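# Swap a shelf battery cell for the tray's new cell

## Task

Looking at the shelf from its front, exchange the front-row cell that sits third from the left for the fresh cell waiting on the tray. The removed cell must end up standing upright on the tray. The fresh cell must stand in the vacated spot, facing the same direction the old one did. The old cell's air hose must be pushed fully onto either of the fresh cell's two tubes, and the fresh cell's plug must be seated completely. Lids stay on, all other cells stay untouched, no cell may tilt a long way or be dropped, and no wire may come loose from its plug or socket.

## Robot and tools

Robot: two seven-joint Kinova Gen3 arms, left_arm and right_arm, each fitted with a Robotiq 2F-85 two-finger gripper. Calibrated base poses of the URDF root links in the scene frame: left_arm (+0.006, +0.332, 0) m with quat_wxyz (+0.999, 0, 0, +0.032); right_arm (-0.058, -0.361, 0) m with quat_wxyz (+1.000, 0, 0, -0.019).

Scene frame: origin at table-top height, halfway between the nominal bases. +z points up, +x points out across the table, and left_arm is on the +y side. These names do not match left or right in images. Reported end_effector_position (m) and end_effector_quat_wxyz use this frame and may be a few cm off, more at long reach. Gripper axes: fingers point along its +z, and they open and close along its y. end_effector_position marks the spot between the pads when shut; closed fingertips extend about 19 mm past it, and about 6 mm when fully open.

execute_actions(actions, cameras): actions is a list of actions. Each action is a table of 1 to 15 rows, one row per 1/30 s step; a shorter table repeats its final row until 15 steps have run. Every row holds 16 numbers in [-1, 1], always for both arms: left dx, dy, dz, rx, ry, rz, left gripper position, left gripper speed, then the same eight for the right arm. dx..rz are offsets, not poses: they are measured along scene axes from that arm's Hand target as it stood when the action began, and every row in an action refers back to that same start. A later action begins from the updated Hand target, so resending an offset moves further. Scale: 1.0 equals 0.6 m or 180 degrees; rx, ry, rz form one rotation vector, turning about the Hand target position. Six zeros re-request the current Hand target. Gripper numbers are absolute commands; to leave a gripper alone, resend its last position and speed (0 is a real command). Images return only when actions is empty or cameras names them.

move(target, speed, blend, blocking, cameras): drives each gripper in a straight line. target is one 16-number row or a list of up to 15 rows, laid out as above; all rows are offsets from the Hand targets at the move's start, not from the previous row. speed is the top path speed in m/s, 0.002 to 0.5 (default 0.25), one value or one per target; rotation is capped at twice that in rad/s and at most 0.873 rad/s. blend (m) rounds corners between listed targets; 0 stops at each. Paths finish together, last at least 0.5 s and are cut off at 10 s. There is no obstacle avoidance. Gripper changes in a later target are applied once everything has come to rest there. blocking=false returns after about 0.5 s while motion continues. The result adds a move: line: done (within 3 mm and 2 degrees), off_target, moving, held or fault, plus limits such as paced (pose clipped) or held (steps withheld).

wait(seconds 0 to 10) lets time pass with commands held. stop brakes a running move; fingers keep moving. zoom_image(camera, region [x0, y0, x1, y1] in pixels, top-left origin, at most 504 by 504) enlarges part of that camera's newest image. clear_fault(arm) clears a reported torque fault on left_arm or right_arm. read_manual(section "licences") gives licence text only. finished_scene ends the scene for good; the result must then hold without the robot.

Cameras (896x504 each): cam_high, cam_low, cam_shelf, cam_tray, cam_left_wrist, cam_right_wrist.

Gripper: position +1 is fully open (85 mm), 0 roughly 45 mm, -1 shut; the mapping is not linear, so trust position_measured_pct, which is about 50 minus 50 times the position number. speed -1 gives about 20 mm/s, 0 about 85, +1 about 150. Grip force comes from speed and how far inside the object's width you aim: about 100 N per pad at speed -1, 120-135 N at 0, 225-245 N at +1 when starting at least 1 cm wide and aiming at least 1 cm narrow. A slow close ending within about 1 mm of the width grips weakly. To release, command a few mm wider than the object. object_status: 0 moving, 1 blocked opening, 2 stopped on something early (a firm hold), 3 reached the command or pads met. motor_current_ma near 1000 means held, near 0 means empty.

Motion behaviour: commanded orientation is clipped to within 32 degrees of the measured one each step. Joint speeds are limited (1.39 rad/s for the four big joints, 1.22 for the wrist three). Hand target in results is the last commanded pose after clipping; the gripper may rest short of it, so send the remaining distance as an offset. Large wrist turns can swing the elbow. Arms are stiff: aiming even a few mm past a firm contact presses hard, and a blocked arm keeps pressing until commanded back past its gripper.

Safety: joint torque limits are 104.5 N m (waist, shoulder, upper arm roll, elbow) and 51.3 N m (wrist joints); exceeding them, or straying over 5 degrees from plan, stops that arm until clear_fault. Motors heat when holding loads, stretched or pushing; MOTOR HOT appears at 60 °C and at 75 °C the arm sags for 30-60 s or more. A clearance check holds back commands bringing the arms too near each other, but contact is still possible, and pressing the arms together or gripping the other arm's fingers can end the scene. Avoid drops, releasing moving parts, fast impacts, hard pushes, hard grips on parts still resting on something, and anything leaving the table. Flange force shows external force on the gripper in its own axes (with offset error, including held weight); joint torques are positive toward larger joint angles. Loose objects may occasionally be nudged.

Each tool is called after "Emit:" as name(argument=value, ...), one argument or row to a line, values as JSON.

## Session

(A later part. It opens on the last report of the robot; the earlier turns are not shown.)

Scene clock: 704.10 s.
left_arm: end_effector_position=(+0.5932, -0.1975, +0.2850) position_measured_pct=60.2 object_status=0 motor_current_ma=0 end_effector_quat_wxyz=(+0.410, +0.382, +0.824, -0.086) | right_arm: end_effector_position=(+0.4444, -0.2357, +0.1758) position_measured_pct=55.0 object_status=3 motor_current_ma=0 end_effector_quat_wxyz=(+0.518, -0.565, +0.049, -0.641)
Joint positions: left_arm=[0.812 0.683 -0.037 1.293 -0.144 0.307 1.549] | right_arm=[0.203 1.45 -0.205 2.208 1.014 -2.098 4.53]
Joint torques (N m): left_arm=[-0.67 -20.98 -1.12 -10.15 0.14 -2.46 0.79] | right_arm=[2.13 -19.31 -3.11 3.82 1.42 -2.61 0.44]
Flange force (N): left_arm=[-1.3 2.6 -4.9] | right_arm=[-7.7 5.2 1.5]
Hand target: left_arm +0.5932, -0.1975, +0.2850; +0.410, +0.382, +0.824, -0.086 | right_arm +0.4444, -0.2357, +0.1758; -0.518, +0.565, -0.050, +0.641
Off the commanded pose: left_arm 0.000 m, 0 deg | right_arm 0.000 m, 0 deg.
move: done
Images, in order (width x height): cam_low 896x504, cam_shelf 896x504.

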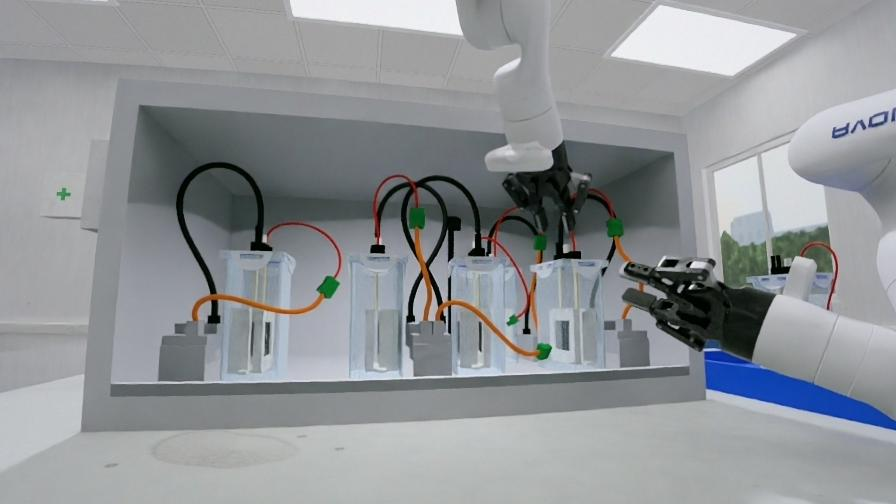

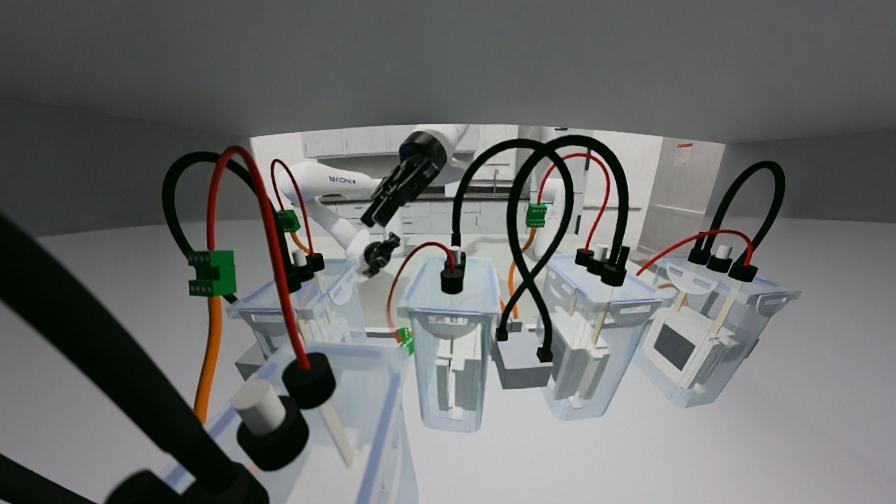

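Emit:
move(
  target=[
    [-0.117,0.083,0.05,0,0,0,-0.2,-0.5, 0,0,0,0,0,0,-0.1,-1],
    [-0.189,0.4125,0.058,0.623,-0.517,-0.474,-0.2,-0.5, 0,0,0,0,0,0,-0.1,-1],
    [-0.189,0.4125,0.058,0.623,-0.517,-0.474,-0.2,-0.5, 0.052,0.242,0.061,-0.305,0.135,-0.173,1,0],
  ],
  blend=[0.03,0.03,0],
  cameras=["all"],
)

Scene clock: 751.00 s.
left_arm: end_effector_position=(+0.4797, +0.0500, +0.3198) position_measured_pct=60.2 object_status=3 motor_current_ma=0 end_effector_quat_wxyz=(+0.195, +0.770, -0.280, +0.539) | right_arm: end_effector_position=(+0.4756, -0.0905, +0.2124) position_measured_pct=0.0 object_status=0 motor_current_ma=0 end_effector_quat_wxyz=(-0.001, +0.818, +0.000, +0.575)
Joint positions: left_arm=[1.389 0.762 -1.574 2.318 -0.938 -1.354 -0.473] | right_arm=[-0.389 0.813 -0.801 2.126 -0.999 -1.477 5.335]
Joint torques (N m): left_arm=[-0.67 -10.54 -6.64 -5.64 2.83 -1.54 0.81] | right_arm=[2.14 -19.56 -3.17 -3.12 1.71 -2.58 0.39]
Flange force (N): left_arm=[2.9 0.5 -3.4] | right_arm=[-6.3 -7.8 2.2]
Hand target: left_arm +0.4797, +0.0500, +0.3198; +0.195, +0.770, -0.280, +0.539 | right_arm +0.4756, -0.0905, +0.2124; -0.001, +0.818, +0.000, +0.575
Off the commanded pose: left_arm 0.000 m, 0 deg | right_arm 0.000 m, 0 deg.
move: done

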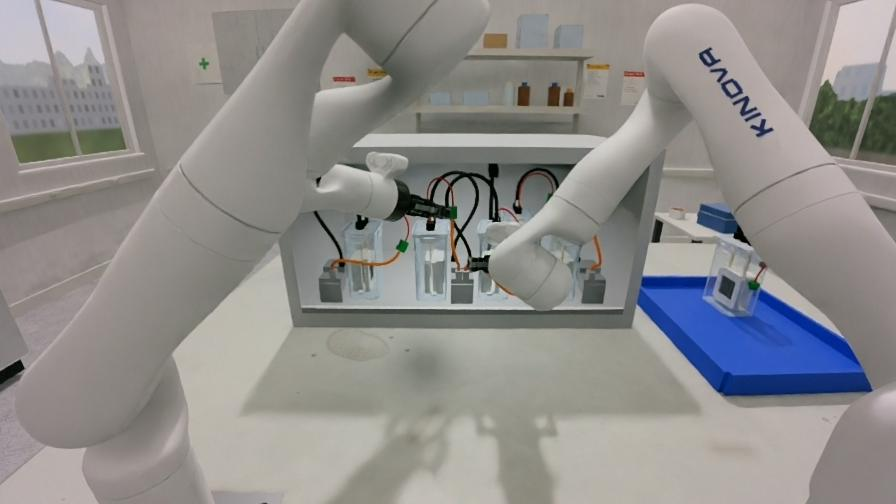

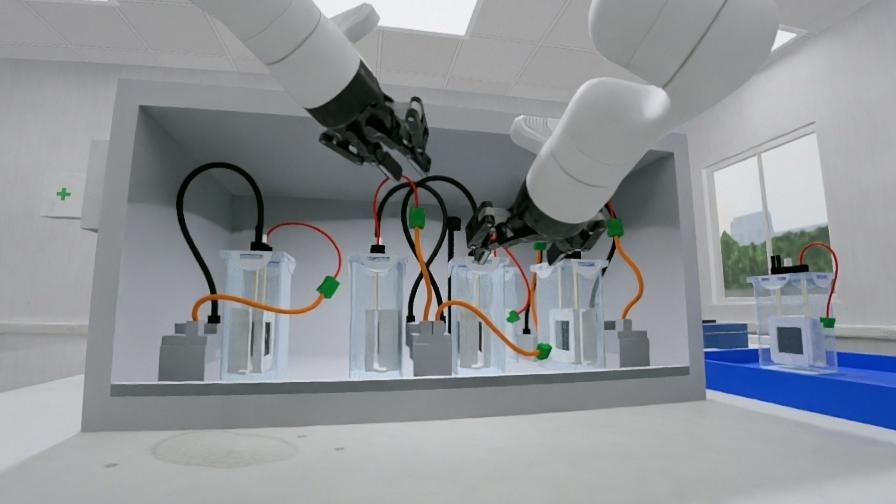

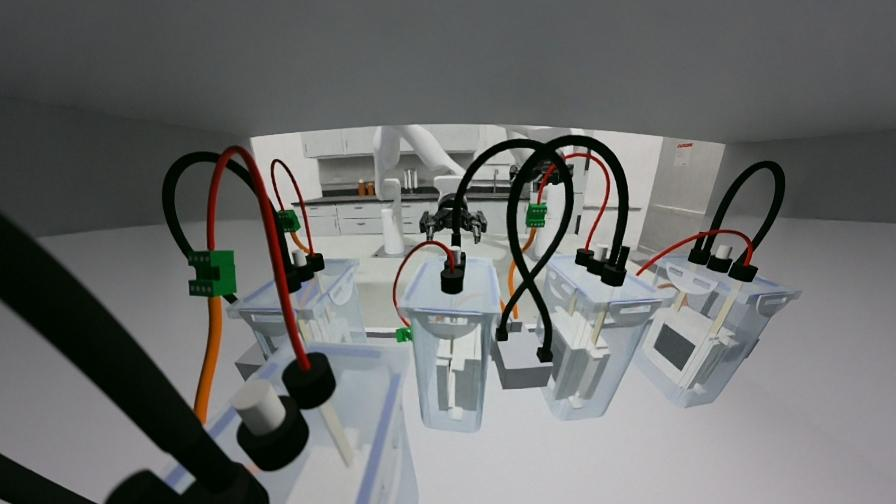

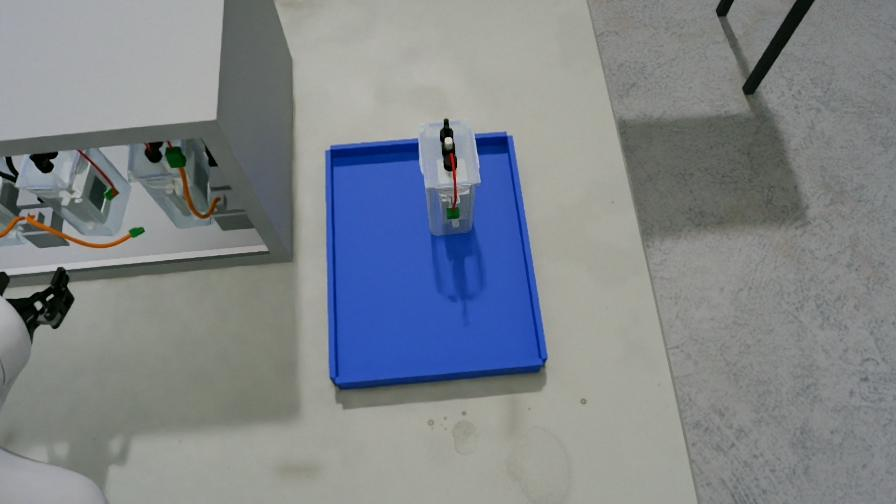

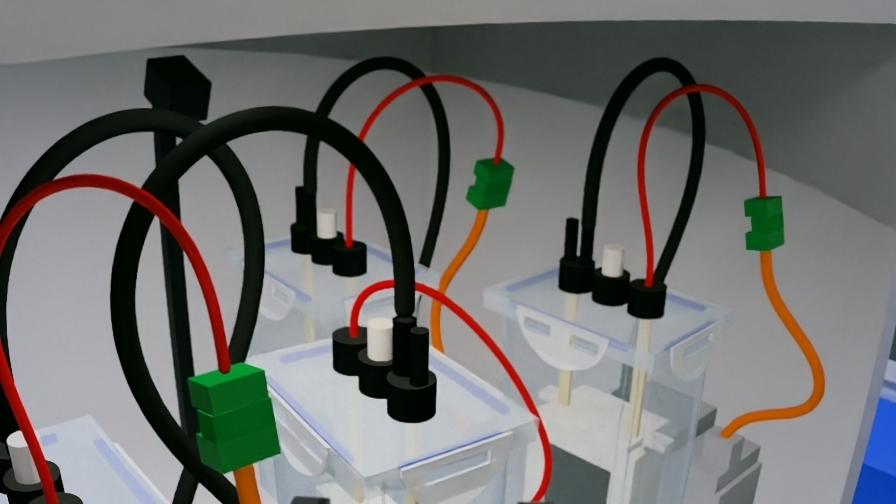

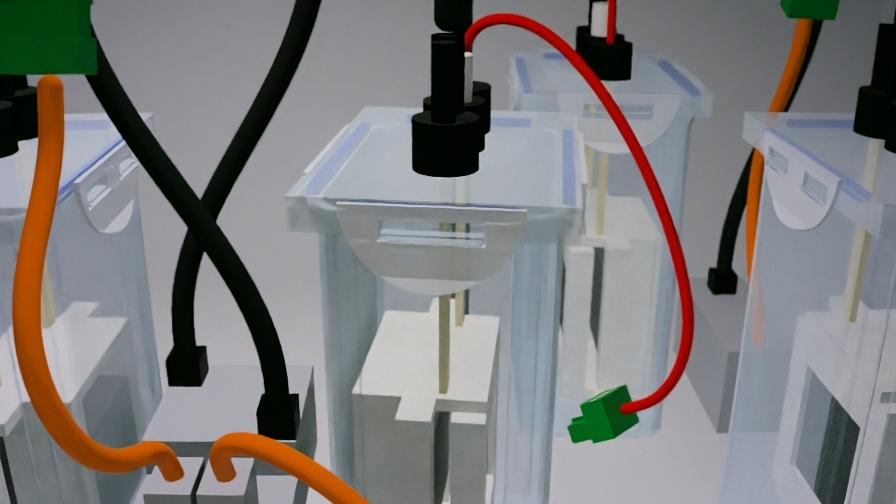

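Emit:
move(
  target=[0,0,0,0,0,0,-0.2,-0.5, 0.142,0.019,-0.067,-0.007,-0.111,-0.0385,1,0],
  speed=0.15,
  cameras=["cam_right_wrist","cam_low","cam_high","cam_left_wrist"],
)

Scene clock: 776.47 s.
left_arm: end_effector_position=(+0.4797, +0.0500, +0.3198) position_measured_pct=60.2 object_status=3 motor_current_ma=0 end_effector_quat_wxyz=(+0.195, +0.770, -0.280, +0.539) | right_arm: end_effector_position=(+0.5607, -0.0791, +0.1722) position_measured_pct=0.0 object_status=3 motor_current_ma=0 end_effector_quat_wxyz=(+0.043, +0.705, -0.043, +0.707)
Joint positions: left_arm=[1.389 0.762 -1.574 2.318 -0.938 -1.354 -0.473] | right_arm=[-0.532 1.174 -0.542 1.805 -0.734 -1.775 5.215]
Joint torques (N m): left_arm=[-0.63 -10.54 -6.66 -5.7 2.82 -1.53 0.81] | right_arm=[2.22 -24.15 -2.27 -2.19 1.47 -2.87 0.41]
Flange force (N): left_arm=[2.6 0.4 -3.4] | right_arm=[-7.1 -7.4 0.7]
Hand target: left_arm +0.4797, +0.0500, +0.3198; +0.195, +0.770, -0.280, +0.539 | right_arm +0.5608, -0.0791, +0.1722; +0.043, +0.705, -0.043, +0.707
Off the commanded pose: left_arm 0.000 m, 0 deg | right_arm 0.000 m, 0 deg.
move: done
Images, in order (width x height): cam_high 896x504, cam_low 896x504, cam_left_wrist 896x504, cam_right_wrist 896x504.

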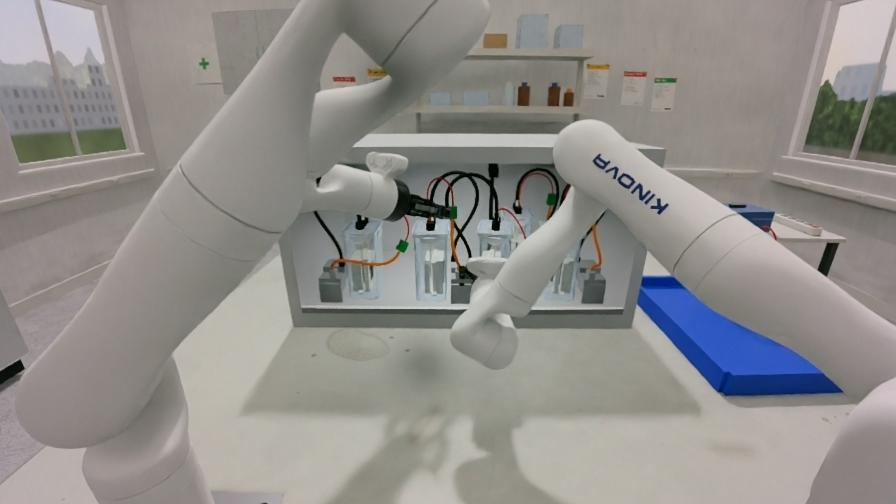

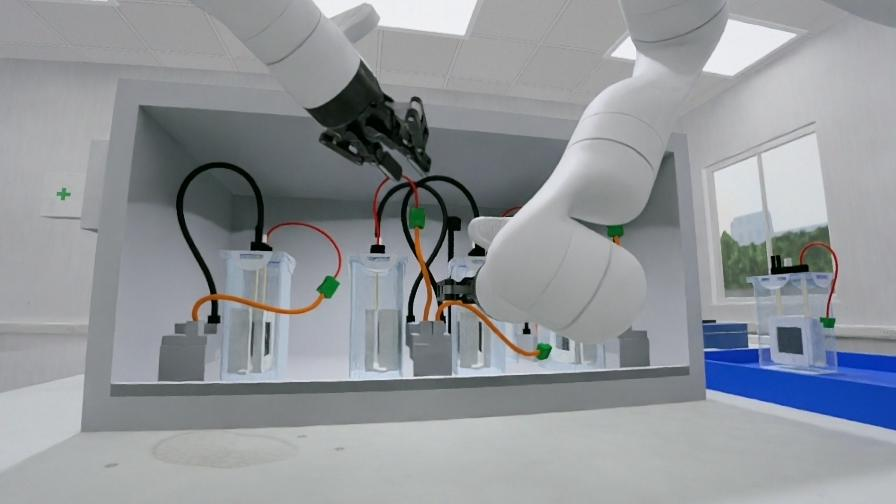

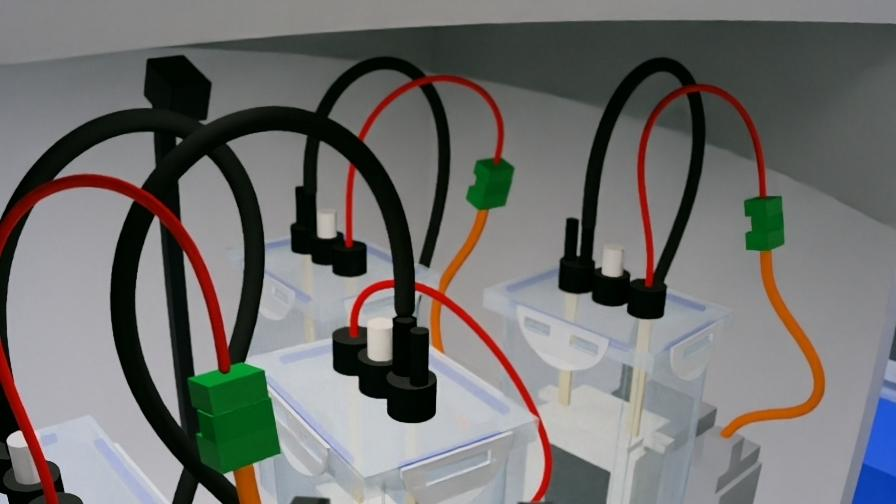

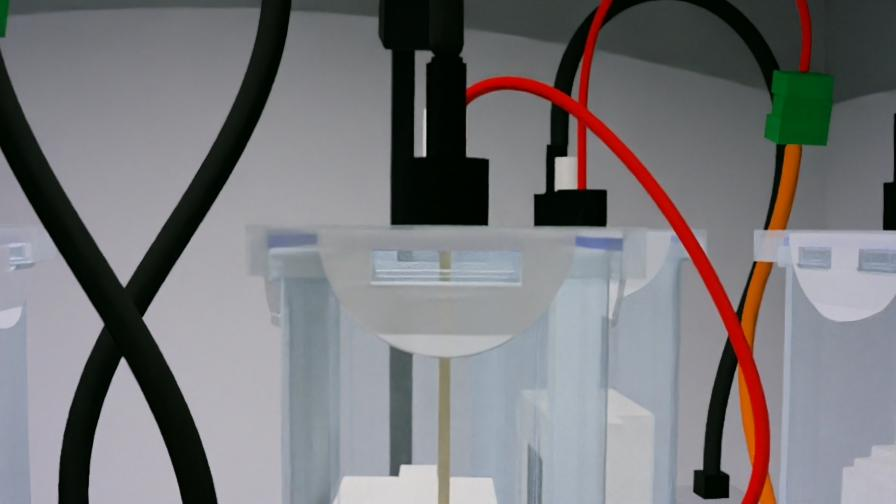

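Emit:
move(
  target=[0,0,0,0,0,0,-0.2,-0.5, 0.172,-0.0211,0,0,0,0,1,0],
  speed=0.08,
  cameras=["cam_right_wrist","cam_low","cam_left_wrist","cam_shelf"],
)

Scene clock: 794.07 s.
left_arm: end_effector_position=(+0.4797, +0.0500, +0.3198) position_measured_pct=60.2 object_status=3 motor_current_ma=0 end_effector_quat_wxyz=(+0.195, +0.770, -0.280, +0.539) | right_arm: end_effector_position=(+0.6639, -0.0917, +0.1722) position_measured_pct=0.0 object_status=3 motor_current_ma=0 end_effector_quat_wxyz=(+0.043, +0.705, -0.043, +0.707)
Joint positions: left_arm=[1.389 0.762 -1.574 2.318 -0.938 -1.354 -0.473] | right_arm=[-0.44 1.204 -0.478 1.552 -0.626 -1.511 5.315]
Joint torques (N m): left_arm=[-0.62 -10.52 -6.64 -5.6 2.8 -1.56 0.84] | right_arm=[1.07 -25.57 -2.71 -4.5 2.07 -1.96 0.43]
Flange force (N): left_arm=[2.8 0.3 -3.3] | right_arm=[-4.4 -4.0 0.7]
Hand target: left_arm +0.4797, +0.0500, +0.3198; +0.195, +0.770, -0.280, +0.539 | right_arm +0.6640, -0.0917, +0.1722; +0.043, +0.705, -0.043, +0.707
Off the commanded pose: left_arm 0.000 m, 0 deg | right_arm 0.000 m, 0 deg.
move: done
Images, in order (width x height): cam_low 896x504, cam_shelf 896x504, cam_left_wrist 896x504, cam_right_wrist 896x504.

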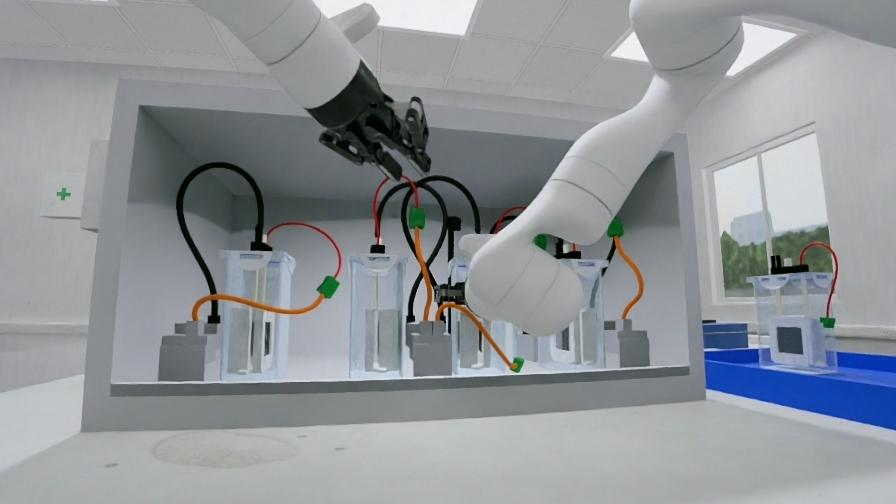

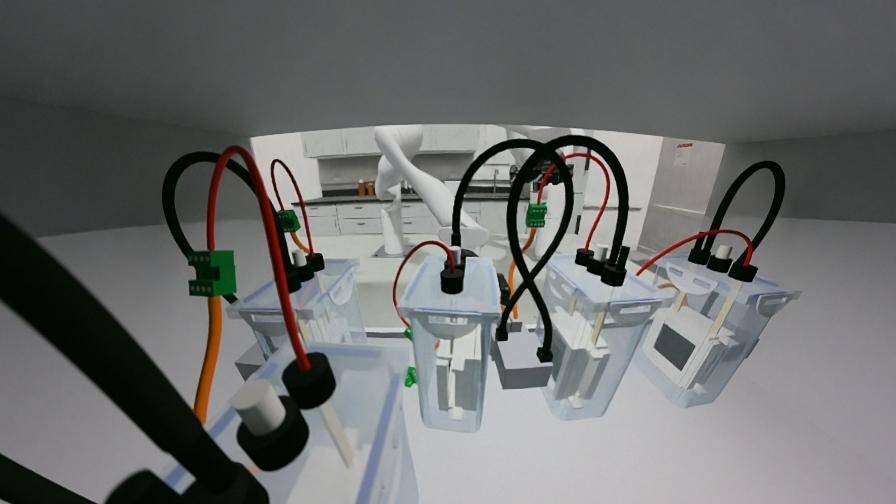

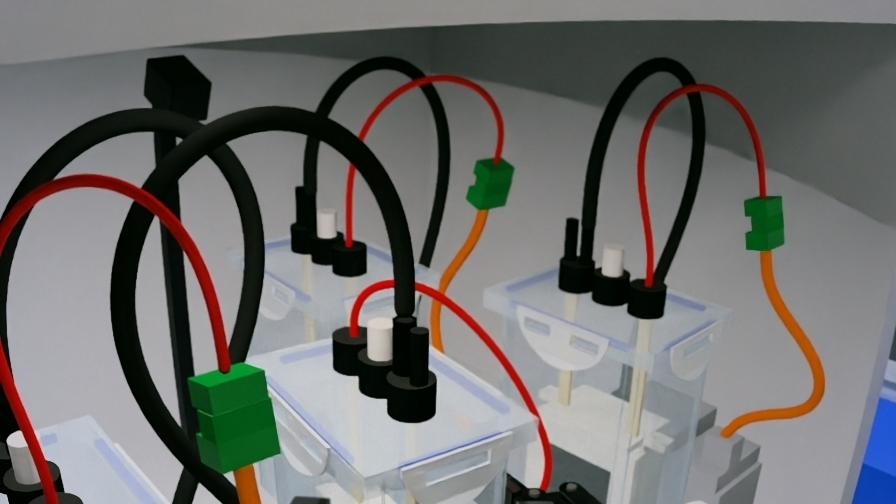

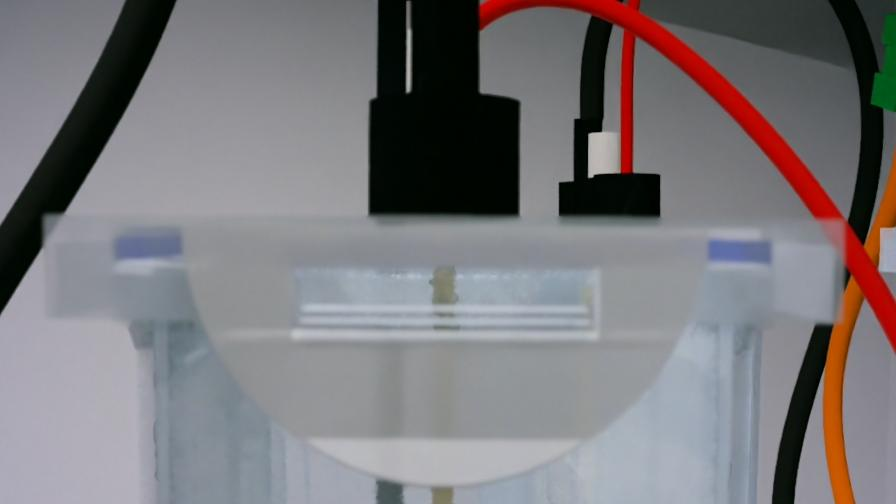

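Emit:
move(
  target=[0,0,0,0,0,0,-0.2,-0.5, 0,0,0,0,0,0,0.5,-1],
  cameras=["cam_right_wrist","cam_shelf"],
)

Scene clock: 801.40 s.
left_arm: end_effector_position=(+0.4797, +0.0500, +0.3198) position_measured_pct=60.2 object_status=3 motor_current_ma=0 end_effector_quat_wxyz=(+0.195, +0.770, -0.280, +0.539) | right_arm: end_effector_position=(+0.6640, -0.0918, +0.1722) position_measured_pct=10.0 object_status=0 motor_current_ma=1000 end_effector_quat_wxyz=(+0.043, +0.705, -0.043, +0.707)
Joint positions: left_arm=[1.389 0.762 -1.574 2.318 -0.938 -1.354 -0.473] | right_arm=[-0.44 1.204 -0.478 1.552 -0.626 -1.511 5.315]
Joint torques (N m): left_arm=[-0.65 -10.54 -6.64 -5.62 2.78 -1.56 0.79] | right_arm=[3.19 -25.45 -1.48 -5.74 2.12 -1.6 0.57]
Flange force (N): left_arm=[2.9 0.5 -3.2] | right_arm=[-3.4 -4.0 -6.0]
Hand target: left_arm +0.4797, +0.0500, +0.3198; +0.195, +0.770, -0.280, +0.539 | right_arm +0.6640, -0.0917, +0.1722; +0.043, +0.705, -0.043, +0.707
Off the commanded pose: left_arm 0.000 m, 0 deg | right_arm 0.000 m, 0 deg.
move: done
Images, in order (width x height): cam_shelf 896x504, cam_right_wrist 896x504.

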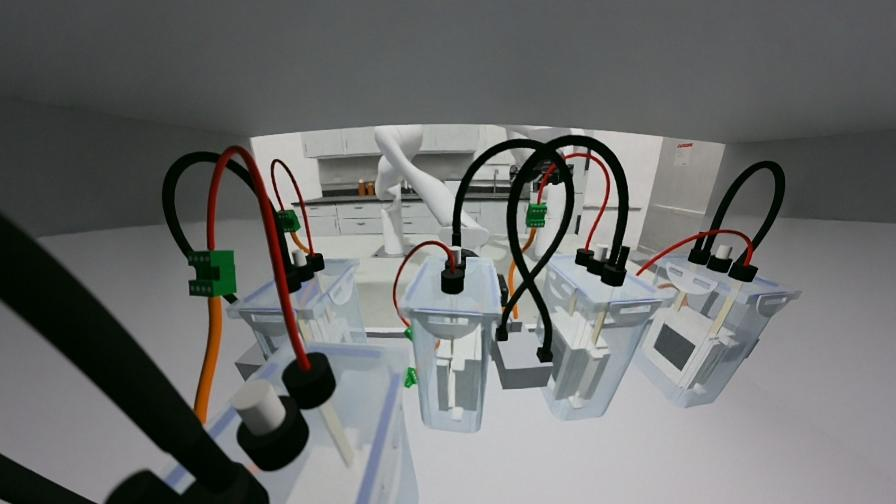

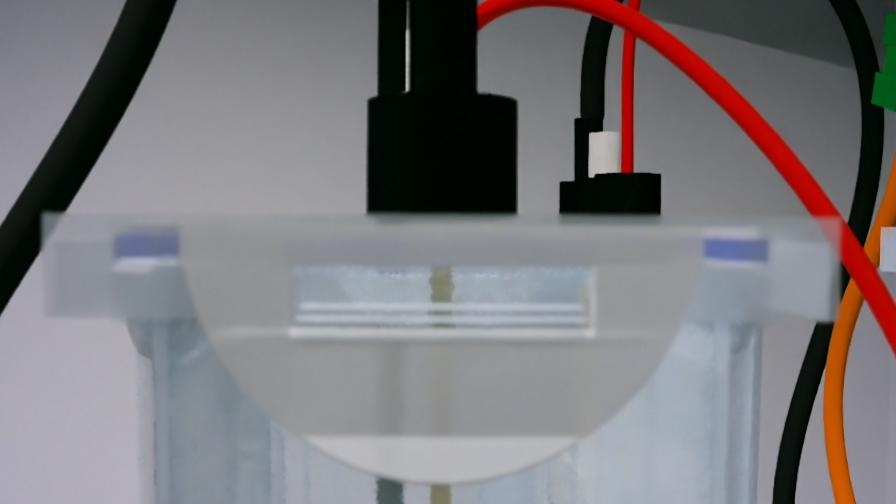

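Emit:
zoom_image(
  camera="cam_left_wrist",
  region=[300, 200, 500, 440],
)

This scene's latest camera images include none from cam_left_wrist. They are from: cam_shelf, cam_right_wrist. cam_left_wrist's image comes with the result of a call that names it in "cameras".

Emit:
move(
  target=[0.1525,-0.181,0.004,0,0,0.111,-0.3,-0.5, 0,0,0,0,0,0,0.5,-1],
  speed=0.12,
  cameras=["cam_left_wrist","cam_high","cam_low"],
)

Emit:
zoom_image(
  camera="cam_left_wrist",
  region=[300, 200, 600, 504],
)

Scene clock: 853.00 s.
left_arm: end_effector_position=(+0.5713, -0.0586, +0.3222) position_measured_pct=64.9 object_status=3 motor_current_ma=0 end_effector_quat_wxyz=(+0.099, +0.807, -0.142, +0.565) | right_arm: end_effector_position=(+0.6640, -0.0917, +0.1722) position_measured_pct=10.0 object_status=2 motor_current_ma=1000 end_effector_quat_wxyz=(+0.043, +0.705, -0.043, +0.707)
Joint positions: left_arm=[1.617 0.985 -1.468 1.877 -0.803 -0.552 0.084] | right_arm=[-0.44 1.204 -0.478 1.552 -0.626 -1.511 5.315]
Joint torques (N m): left_arm=[-0.69 -14.31 -10.11 -5.71 1.82 -0.09 0.77] | right_arm=[3.04 -25.49 -1.55 -5.71 2.15 -1.57 0.57]
Flange force (N): left_arm=[7.7 2.2 -3.1] | right_arm=[-3.5 -3.8 -5.8]
Hand target: left_arm +0.5713, -0.0586, +0.3222; +0.099, +0.807, -0.142, +0.565 | right_arm +0.6640, -0.0917, +0.1722; +0.043, +0.705, -0.043, +0.707
Off the commanded pose: left_arm 0.000 m, 0 deg | right_arm 0.000 m, 0 deg.
move: done
Images, in order (width x height): cam_high 896x504, cam_low 896x504, cam_left_wrist 896x504.

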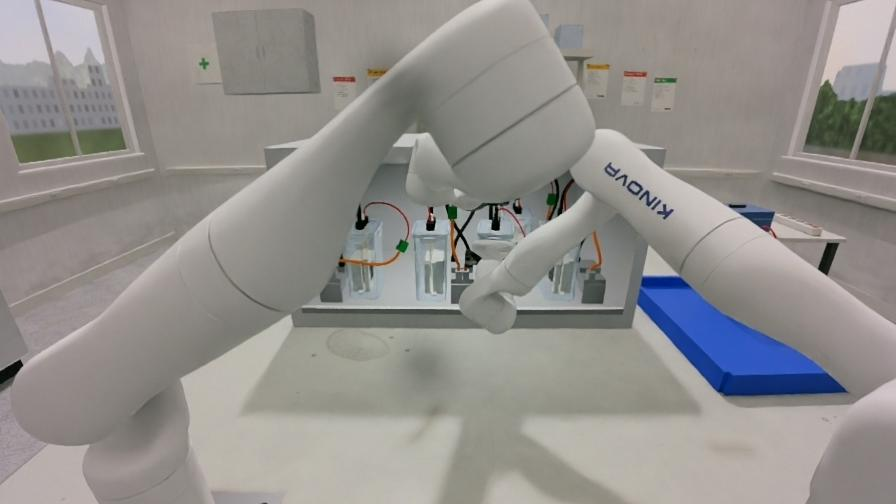

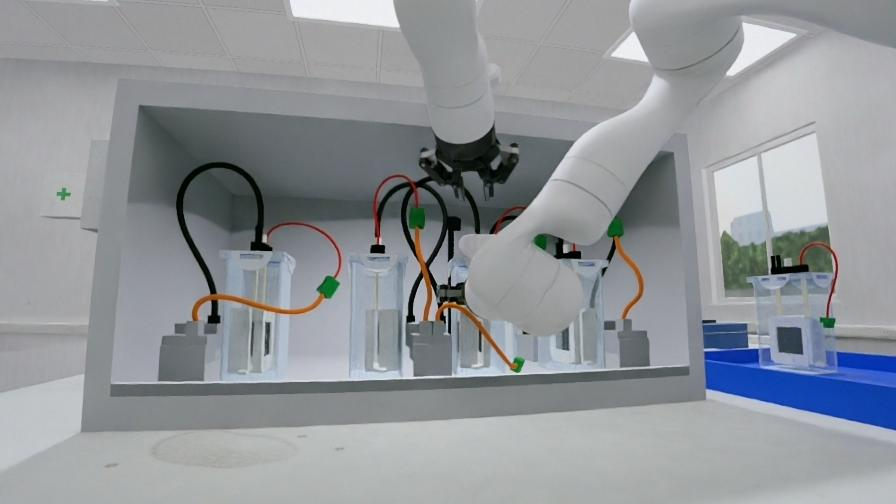

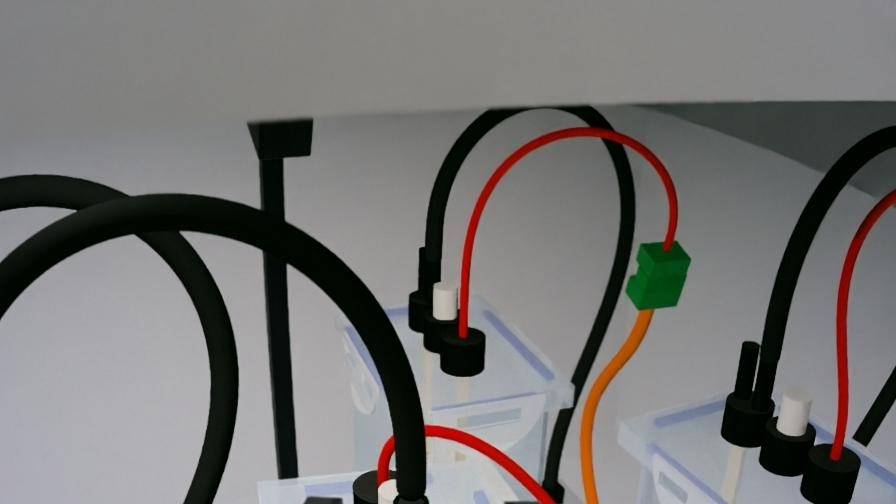

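Scaled by 1.658 from the camera's 896x504 image, which has a finer 1280x720 frame.

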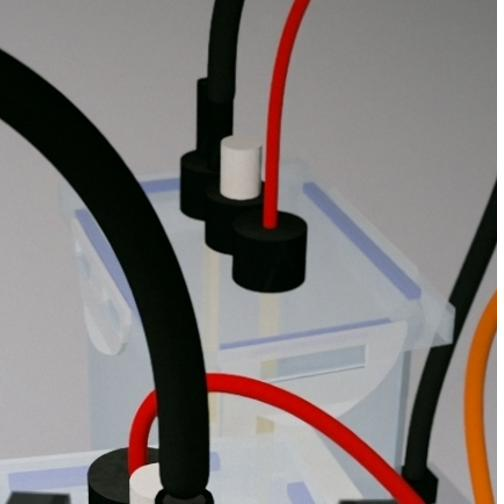

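Emit:
move(
  target=[
    [0.066,-0.02,-0.012,0,0,0,-0.55,-0.5, 0,0,0,0,0,0,0.5,-1],
    [0.1577,-0.0517,-0.0462,0,0,0,-0.55,-0.5, 0,0,0,0,0,0,0.5,-1],
  ],
  speed=0.08,
  blend=[0.01,0],
  cameras=["cam_left_wrist","cam_shelf","cam_low"],
)

Emit:
zoom_image(
  camera="cam_shelf",
  region=[360, 120, 600, 320],
)

Emit:
zoom_image(
  camera="cam_low",
  region=[380, 140, 560, 280],
)

Scene clock: 877.70 s.
left_arm: end_effector_position=(+0.6440, -0.0931, +0.2866) position_measured_pct=77.5 object_status=3 motor_current_ma=0 end_effector_quat_wxyz=(+0.103, +0.812, -0.142, +0.557) | right_arm: end_effector_position=(+0.6640, -0.0918, +0.1722) position_measured_pct=10.0 object_status=2 motor_current_ma=1000 end_effector_quat_wxyz=(+0.043, +0.705, -0.043, +0.707)
Joint positions: left_arm=[1.427 1.083 -1.343 1.638 -0.822 -0.51 0.191] | right_arm=[-0.44 1.204 -0.478 1.552 -0.626 -1.511 5.315]
Joint torques (N m): left_arm=[-77.26 61.22 51.51 -56.2 -8.87 -22.96 2.2] | right_arm=[-1.12 -25.18 -1.8 -4.65 3.8 -0.7 2.81]
Flange force (N): left_arm=[-44.4 32.3 -466.2] | right_arm=[-4.2 2.4 -5.6]
Hand target: left_arm +0.6659, -0.0896, +0.2945; +0.099, +0.807, -0.142, +0.565 | right_arm +0.6640, -0.0917, +0.1722; +0.043, +0.705, -0.043, +0.707
Off the commanded pose: left_arm 0.023 m, 1 deg | right_arm 0.000 m, 0 deg.
TORQUE WARNING: the torque sensor of joint 1 (waist) of the left arm reached its warning level (56.7 N m). A warning alone does not stop the arm.
move: off_target (left_arm)
Images, in order (width x height): cam_low 896x504, cam_shelf 896x504, cam_left_wrist 896x504.

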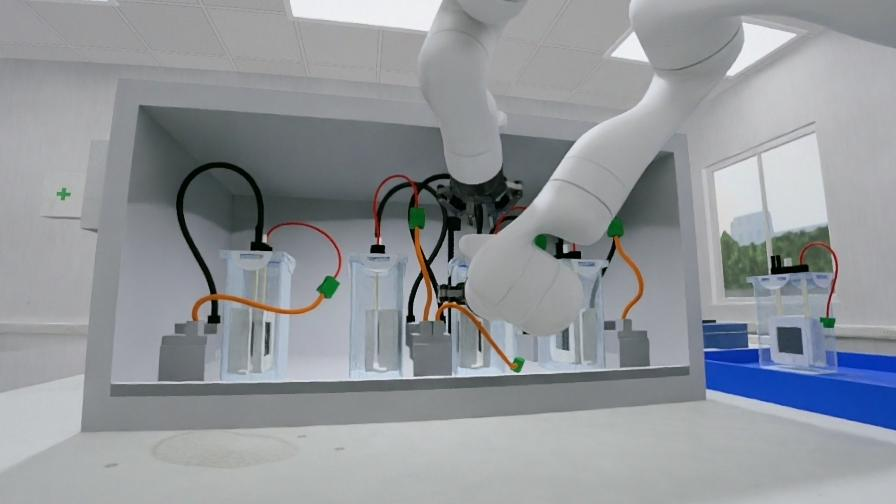

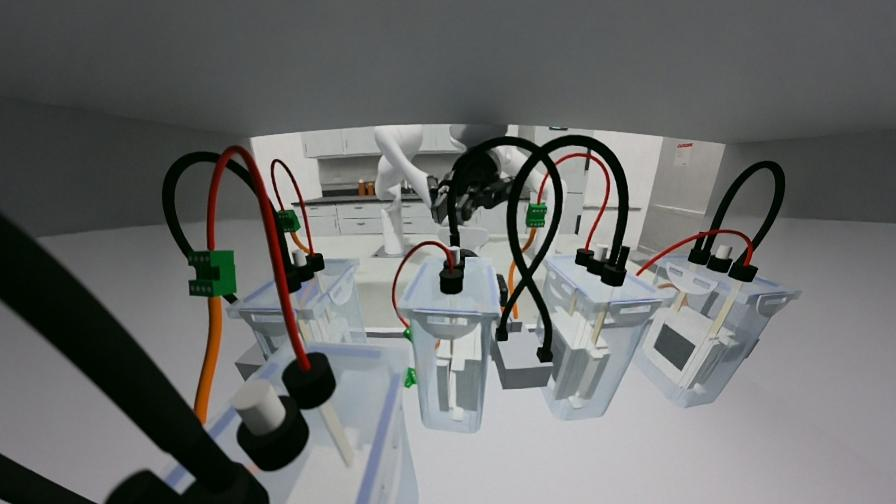

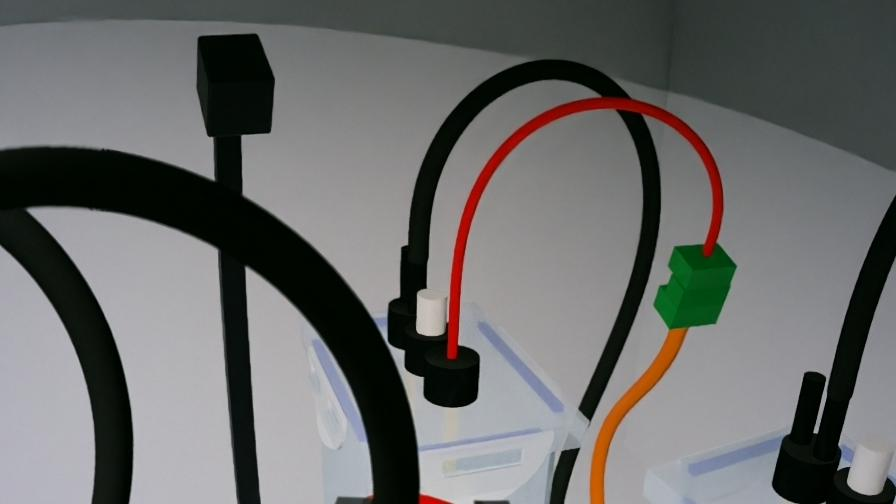

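Scaled by 2.100.

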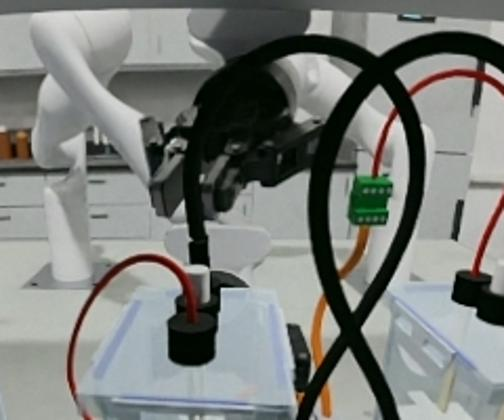

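Scaled by 2.800.

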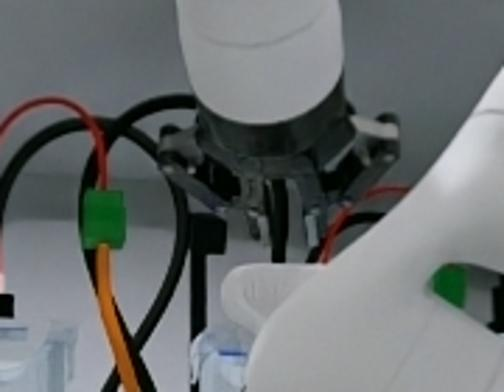

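Emit:
move(
  target=[-0.06,0.01,0.0,0,0,0,-0.55,-0.5, 0,0,0,0,0,0,0.5,-1],
  speed=0.1,
  cameras=["cam_left_wrist","cam_shelf","cam_high"],
)

Scene clock: 881.87 s.
left_arm: end_effector_position=(+0.6299, -0.0836, +0.2945) position_measured_pct=77.5 object_status=3 motor_current_ma=0 end_effector_quat_wxyz=(+0.099, +0.807, -0.142, +0.565) | right_arm: end_effector_position=(+0.6640, -0.0916, +0.1722) position_measured_pct=10.0 object_status=2 motor_current_ma=1000 end_effector_quat_wxyz=(+0.043, +0.705, -0.043, +0.707)
Joint positions: left_arm=[1.47 1.085 -1.388 1.7 -0.782 -0.535 0.153] | right_arm=[-0.44 1.204 -0.478 1.552 -0.626 -1.511 5.315]
Joint torques (N m): left_arm=[-0.56 -17.17 -10.71 -5.06 1.73 0.22 0.77] | right_arm=[0.11 -26.55 -2.82 -4 2.54 -2.31 0.83]
Flange force (N): left_arm=[6.9 2.0 -2.3] | right_arm=[-6.4 -4.6 3.6]
Hand target: left_arm +0.6299, -0.0836, +0.2945; +0.099, +0.807, -0.142, +0.565 | right_arm +0.6640, -0.0917, +0.1722; +0.043, +0.705, -0.043, +0.707
Off the commanded pose: left_arm 0.000 m, 0 deg | right_arm 0.000 m, 0 deg.
TORQUE WARNING: the torque sensor of joint 1 (waist) of the left arm reached its warning level (56.7 N m). A warning alone does not stop the arm.
move: done
Images, in order (width x height): cam_high 896x504, cam_shelf 896x504, cam_left_wrist 896x504.

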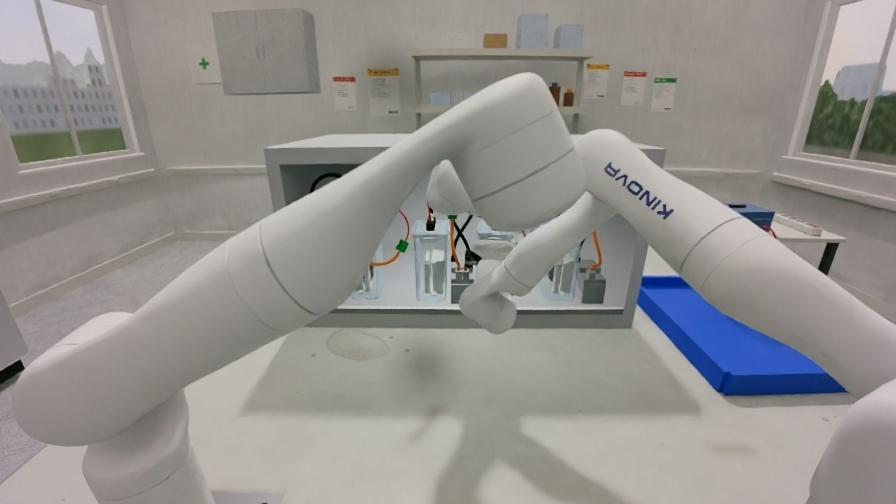

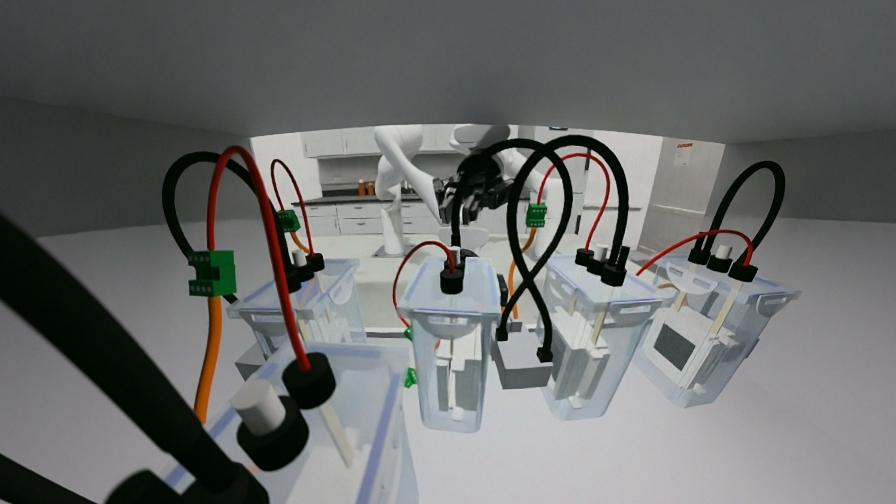

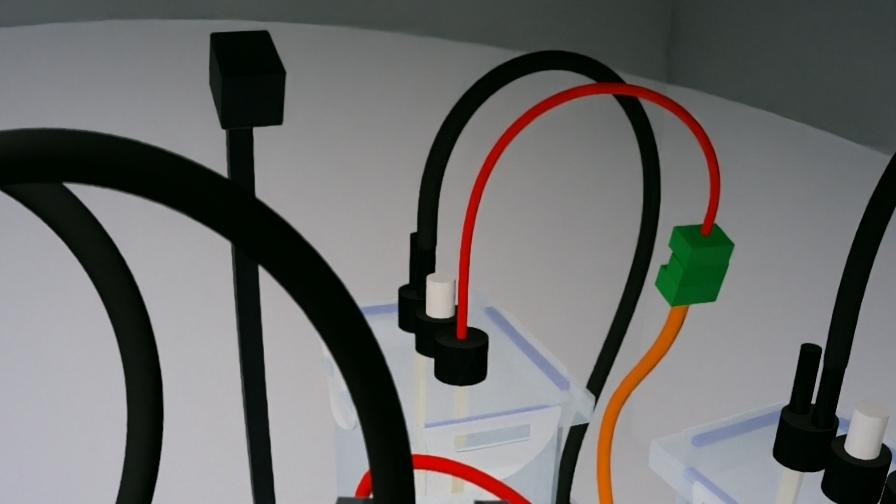

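Emit:
move(
  target=[-0.033,0.026,0.004,-0.025,-0.062,-0.028,-0.5,-0.5, 0,0,0,0,0,0,0.5,-1],
  speed=0.08,
  cameras=["cam_left_wrist","cam_low"],
)

Scene clock: 916.47 s.
left_arm: end_effector_position=(+0.6101, -0.0680, +0.2969) position_measured_pct=74.9 object_status=3 motor_current_ma=0 end_effector_quat_wxyz=(+0.141, +0.736, -0.164, +0.641) | right_arm: end_effector_position=(+0.6640, -0.0917, +0.1722) position_measured_pct=10.0 object_status=2 motor_current_ma=1000 end_effector_quat_wxyz=(+0.043, +0.705, -0.043, +0.707)
Joint positions: left_arm=[1.496 1.32 -1.534 1.911 -0.31 -0.889 -0.041] | right_arm=[-0.44 1.204 -0.478 1.552 -0.626 -1.511 5.315]
Joint torques (N m): left_arm=[-0.71 -16.5 -11.4 -2.23 2.63 -0.39 0.81] | right_arm=[0.35 -26.63 -2.72 -4.11 2.51 -2.34 0.84]
Flange force (N): left_arm=[5.7 2.0 -0.5] | right_arm=[-6.5 -4.8 3.2]
Hand target: left_arm +0.6101, -0.0680, +0.2969; +0.141, +0.736, -0.164, +0.641 | right_arm +0.6640, -0.0917, +0.1722; +0.043, +0.705, -0.043, +0.707
Off the commanded pose: left_arm 0.000 m, 0 deg | right_arm 0.000 m, 0 deg.
move: done
Images, in order (width x height): cam_low 896x504, cam_left_wrist 896x504.

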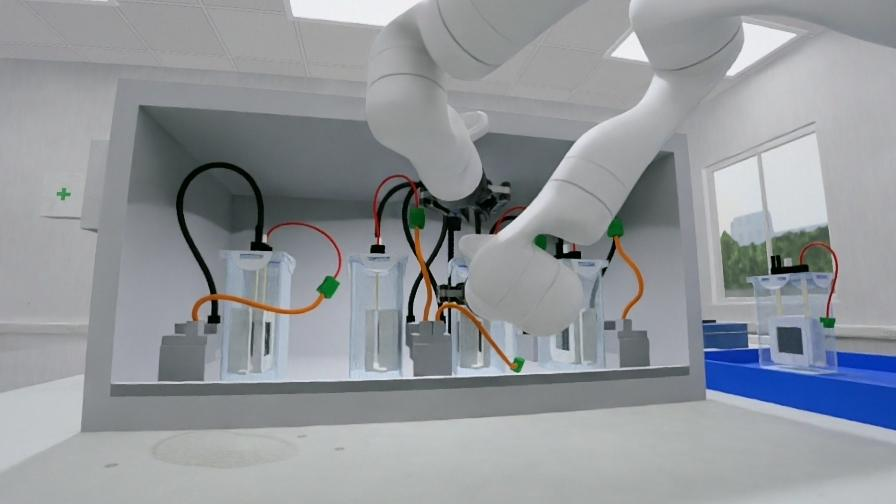

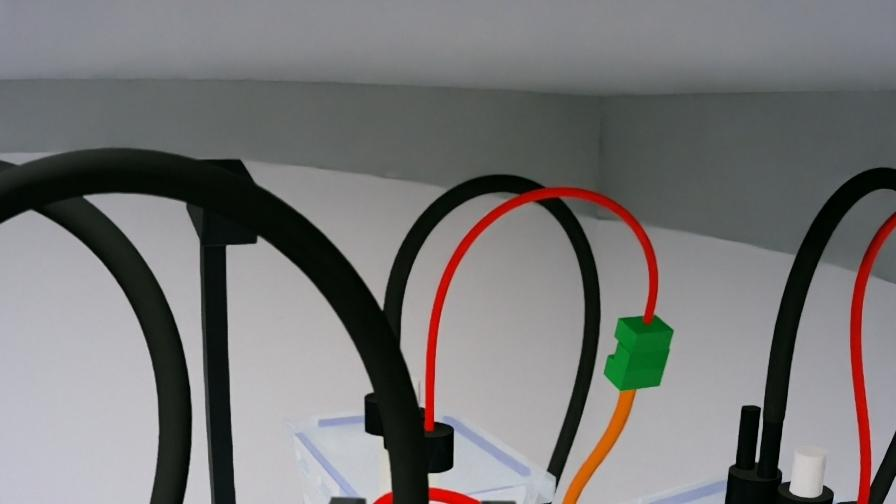

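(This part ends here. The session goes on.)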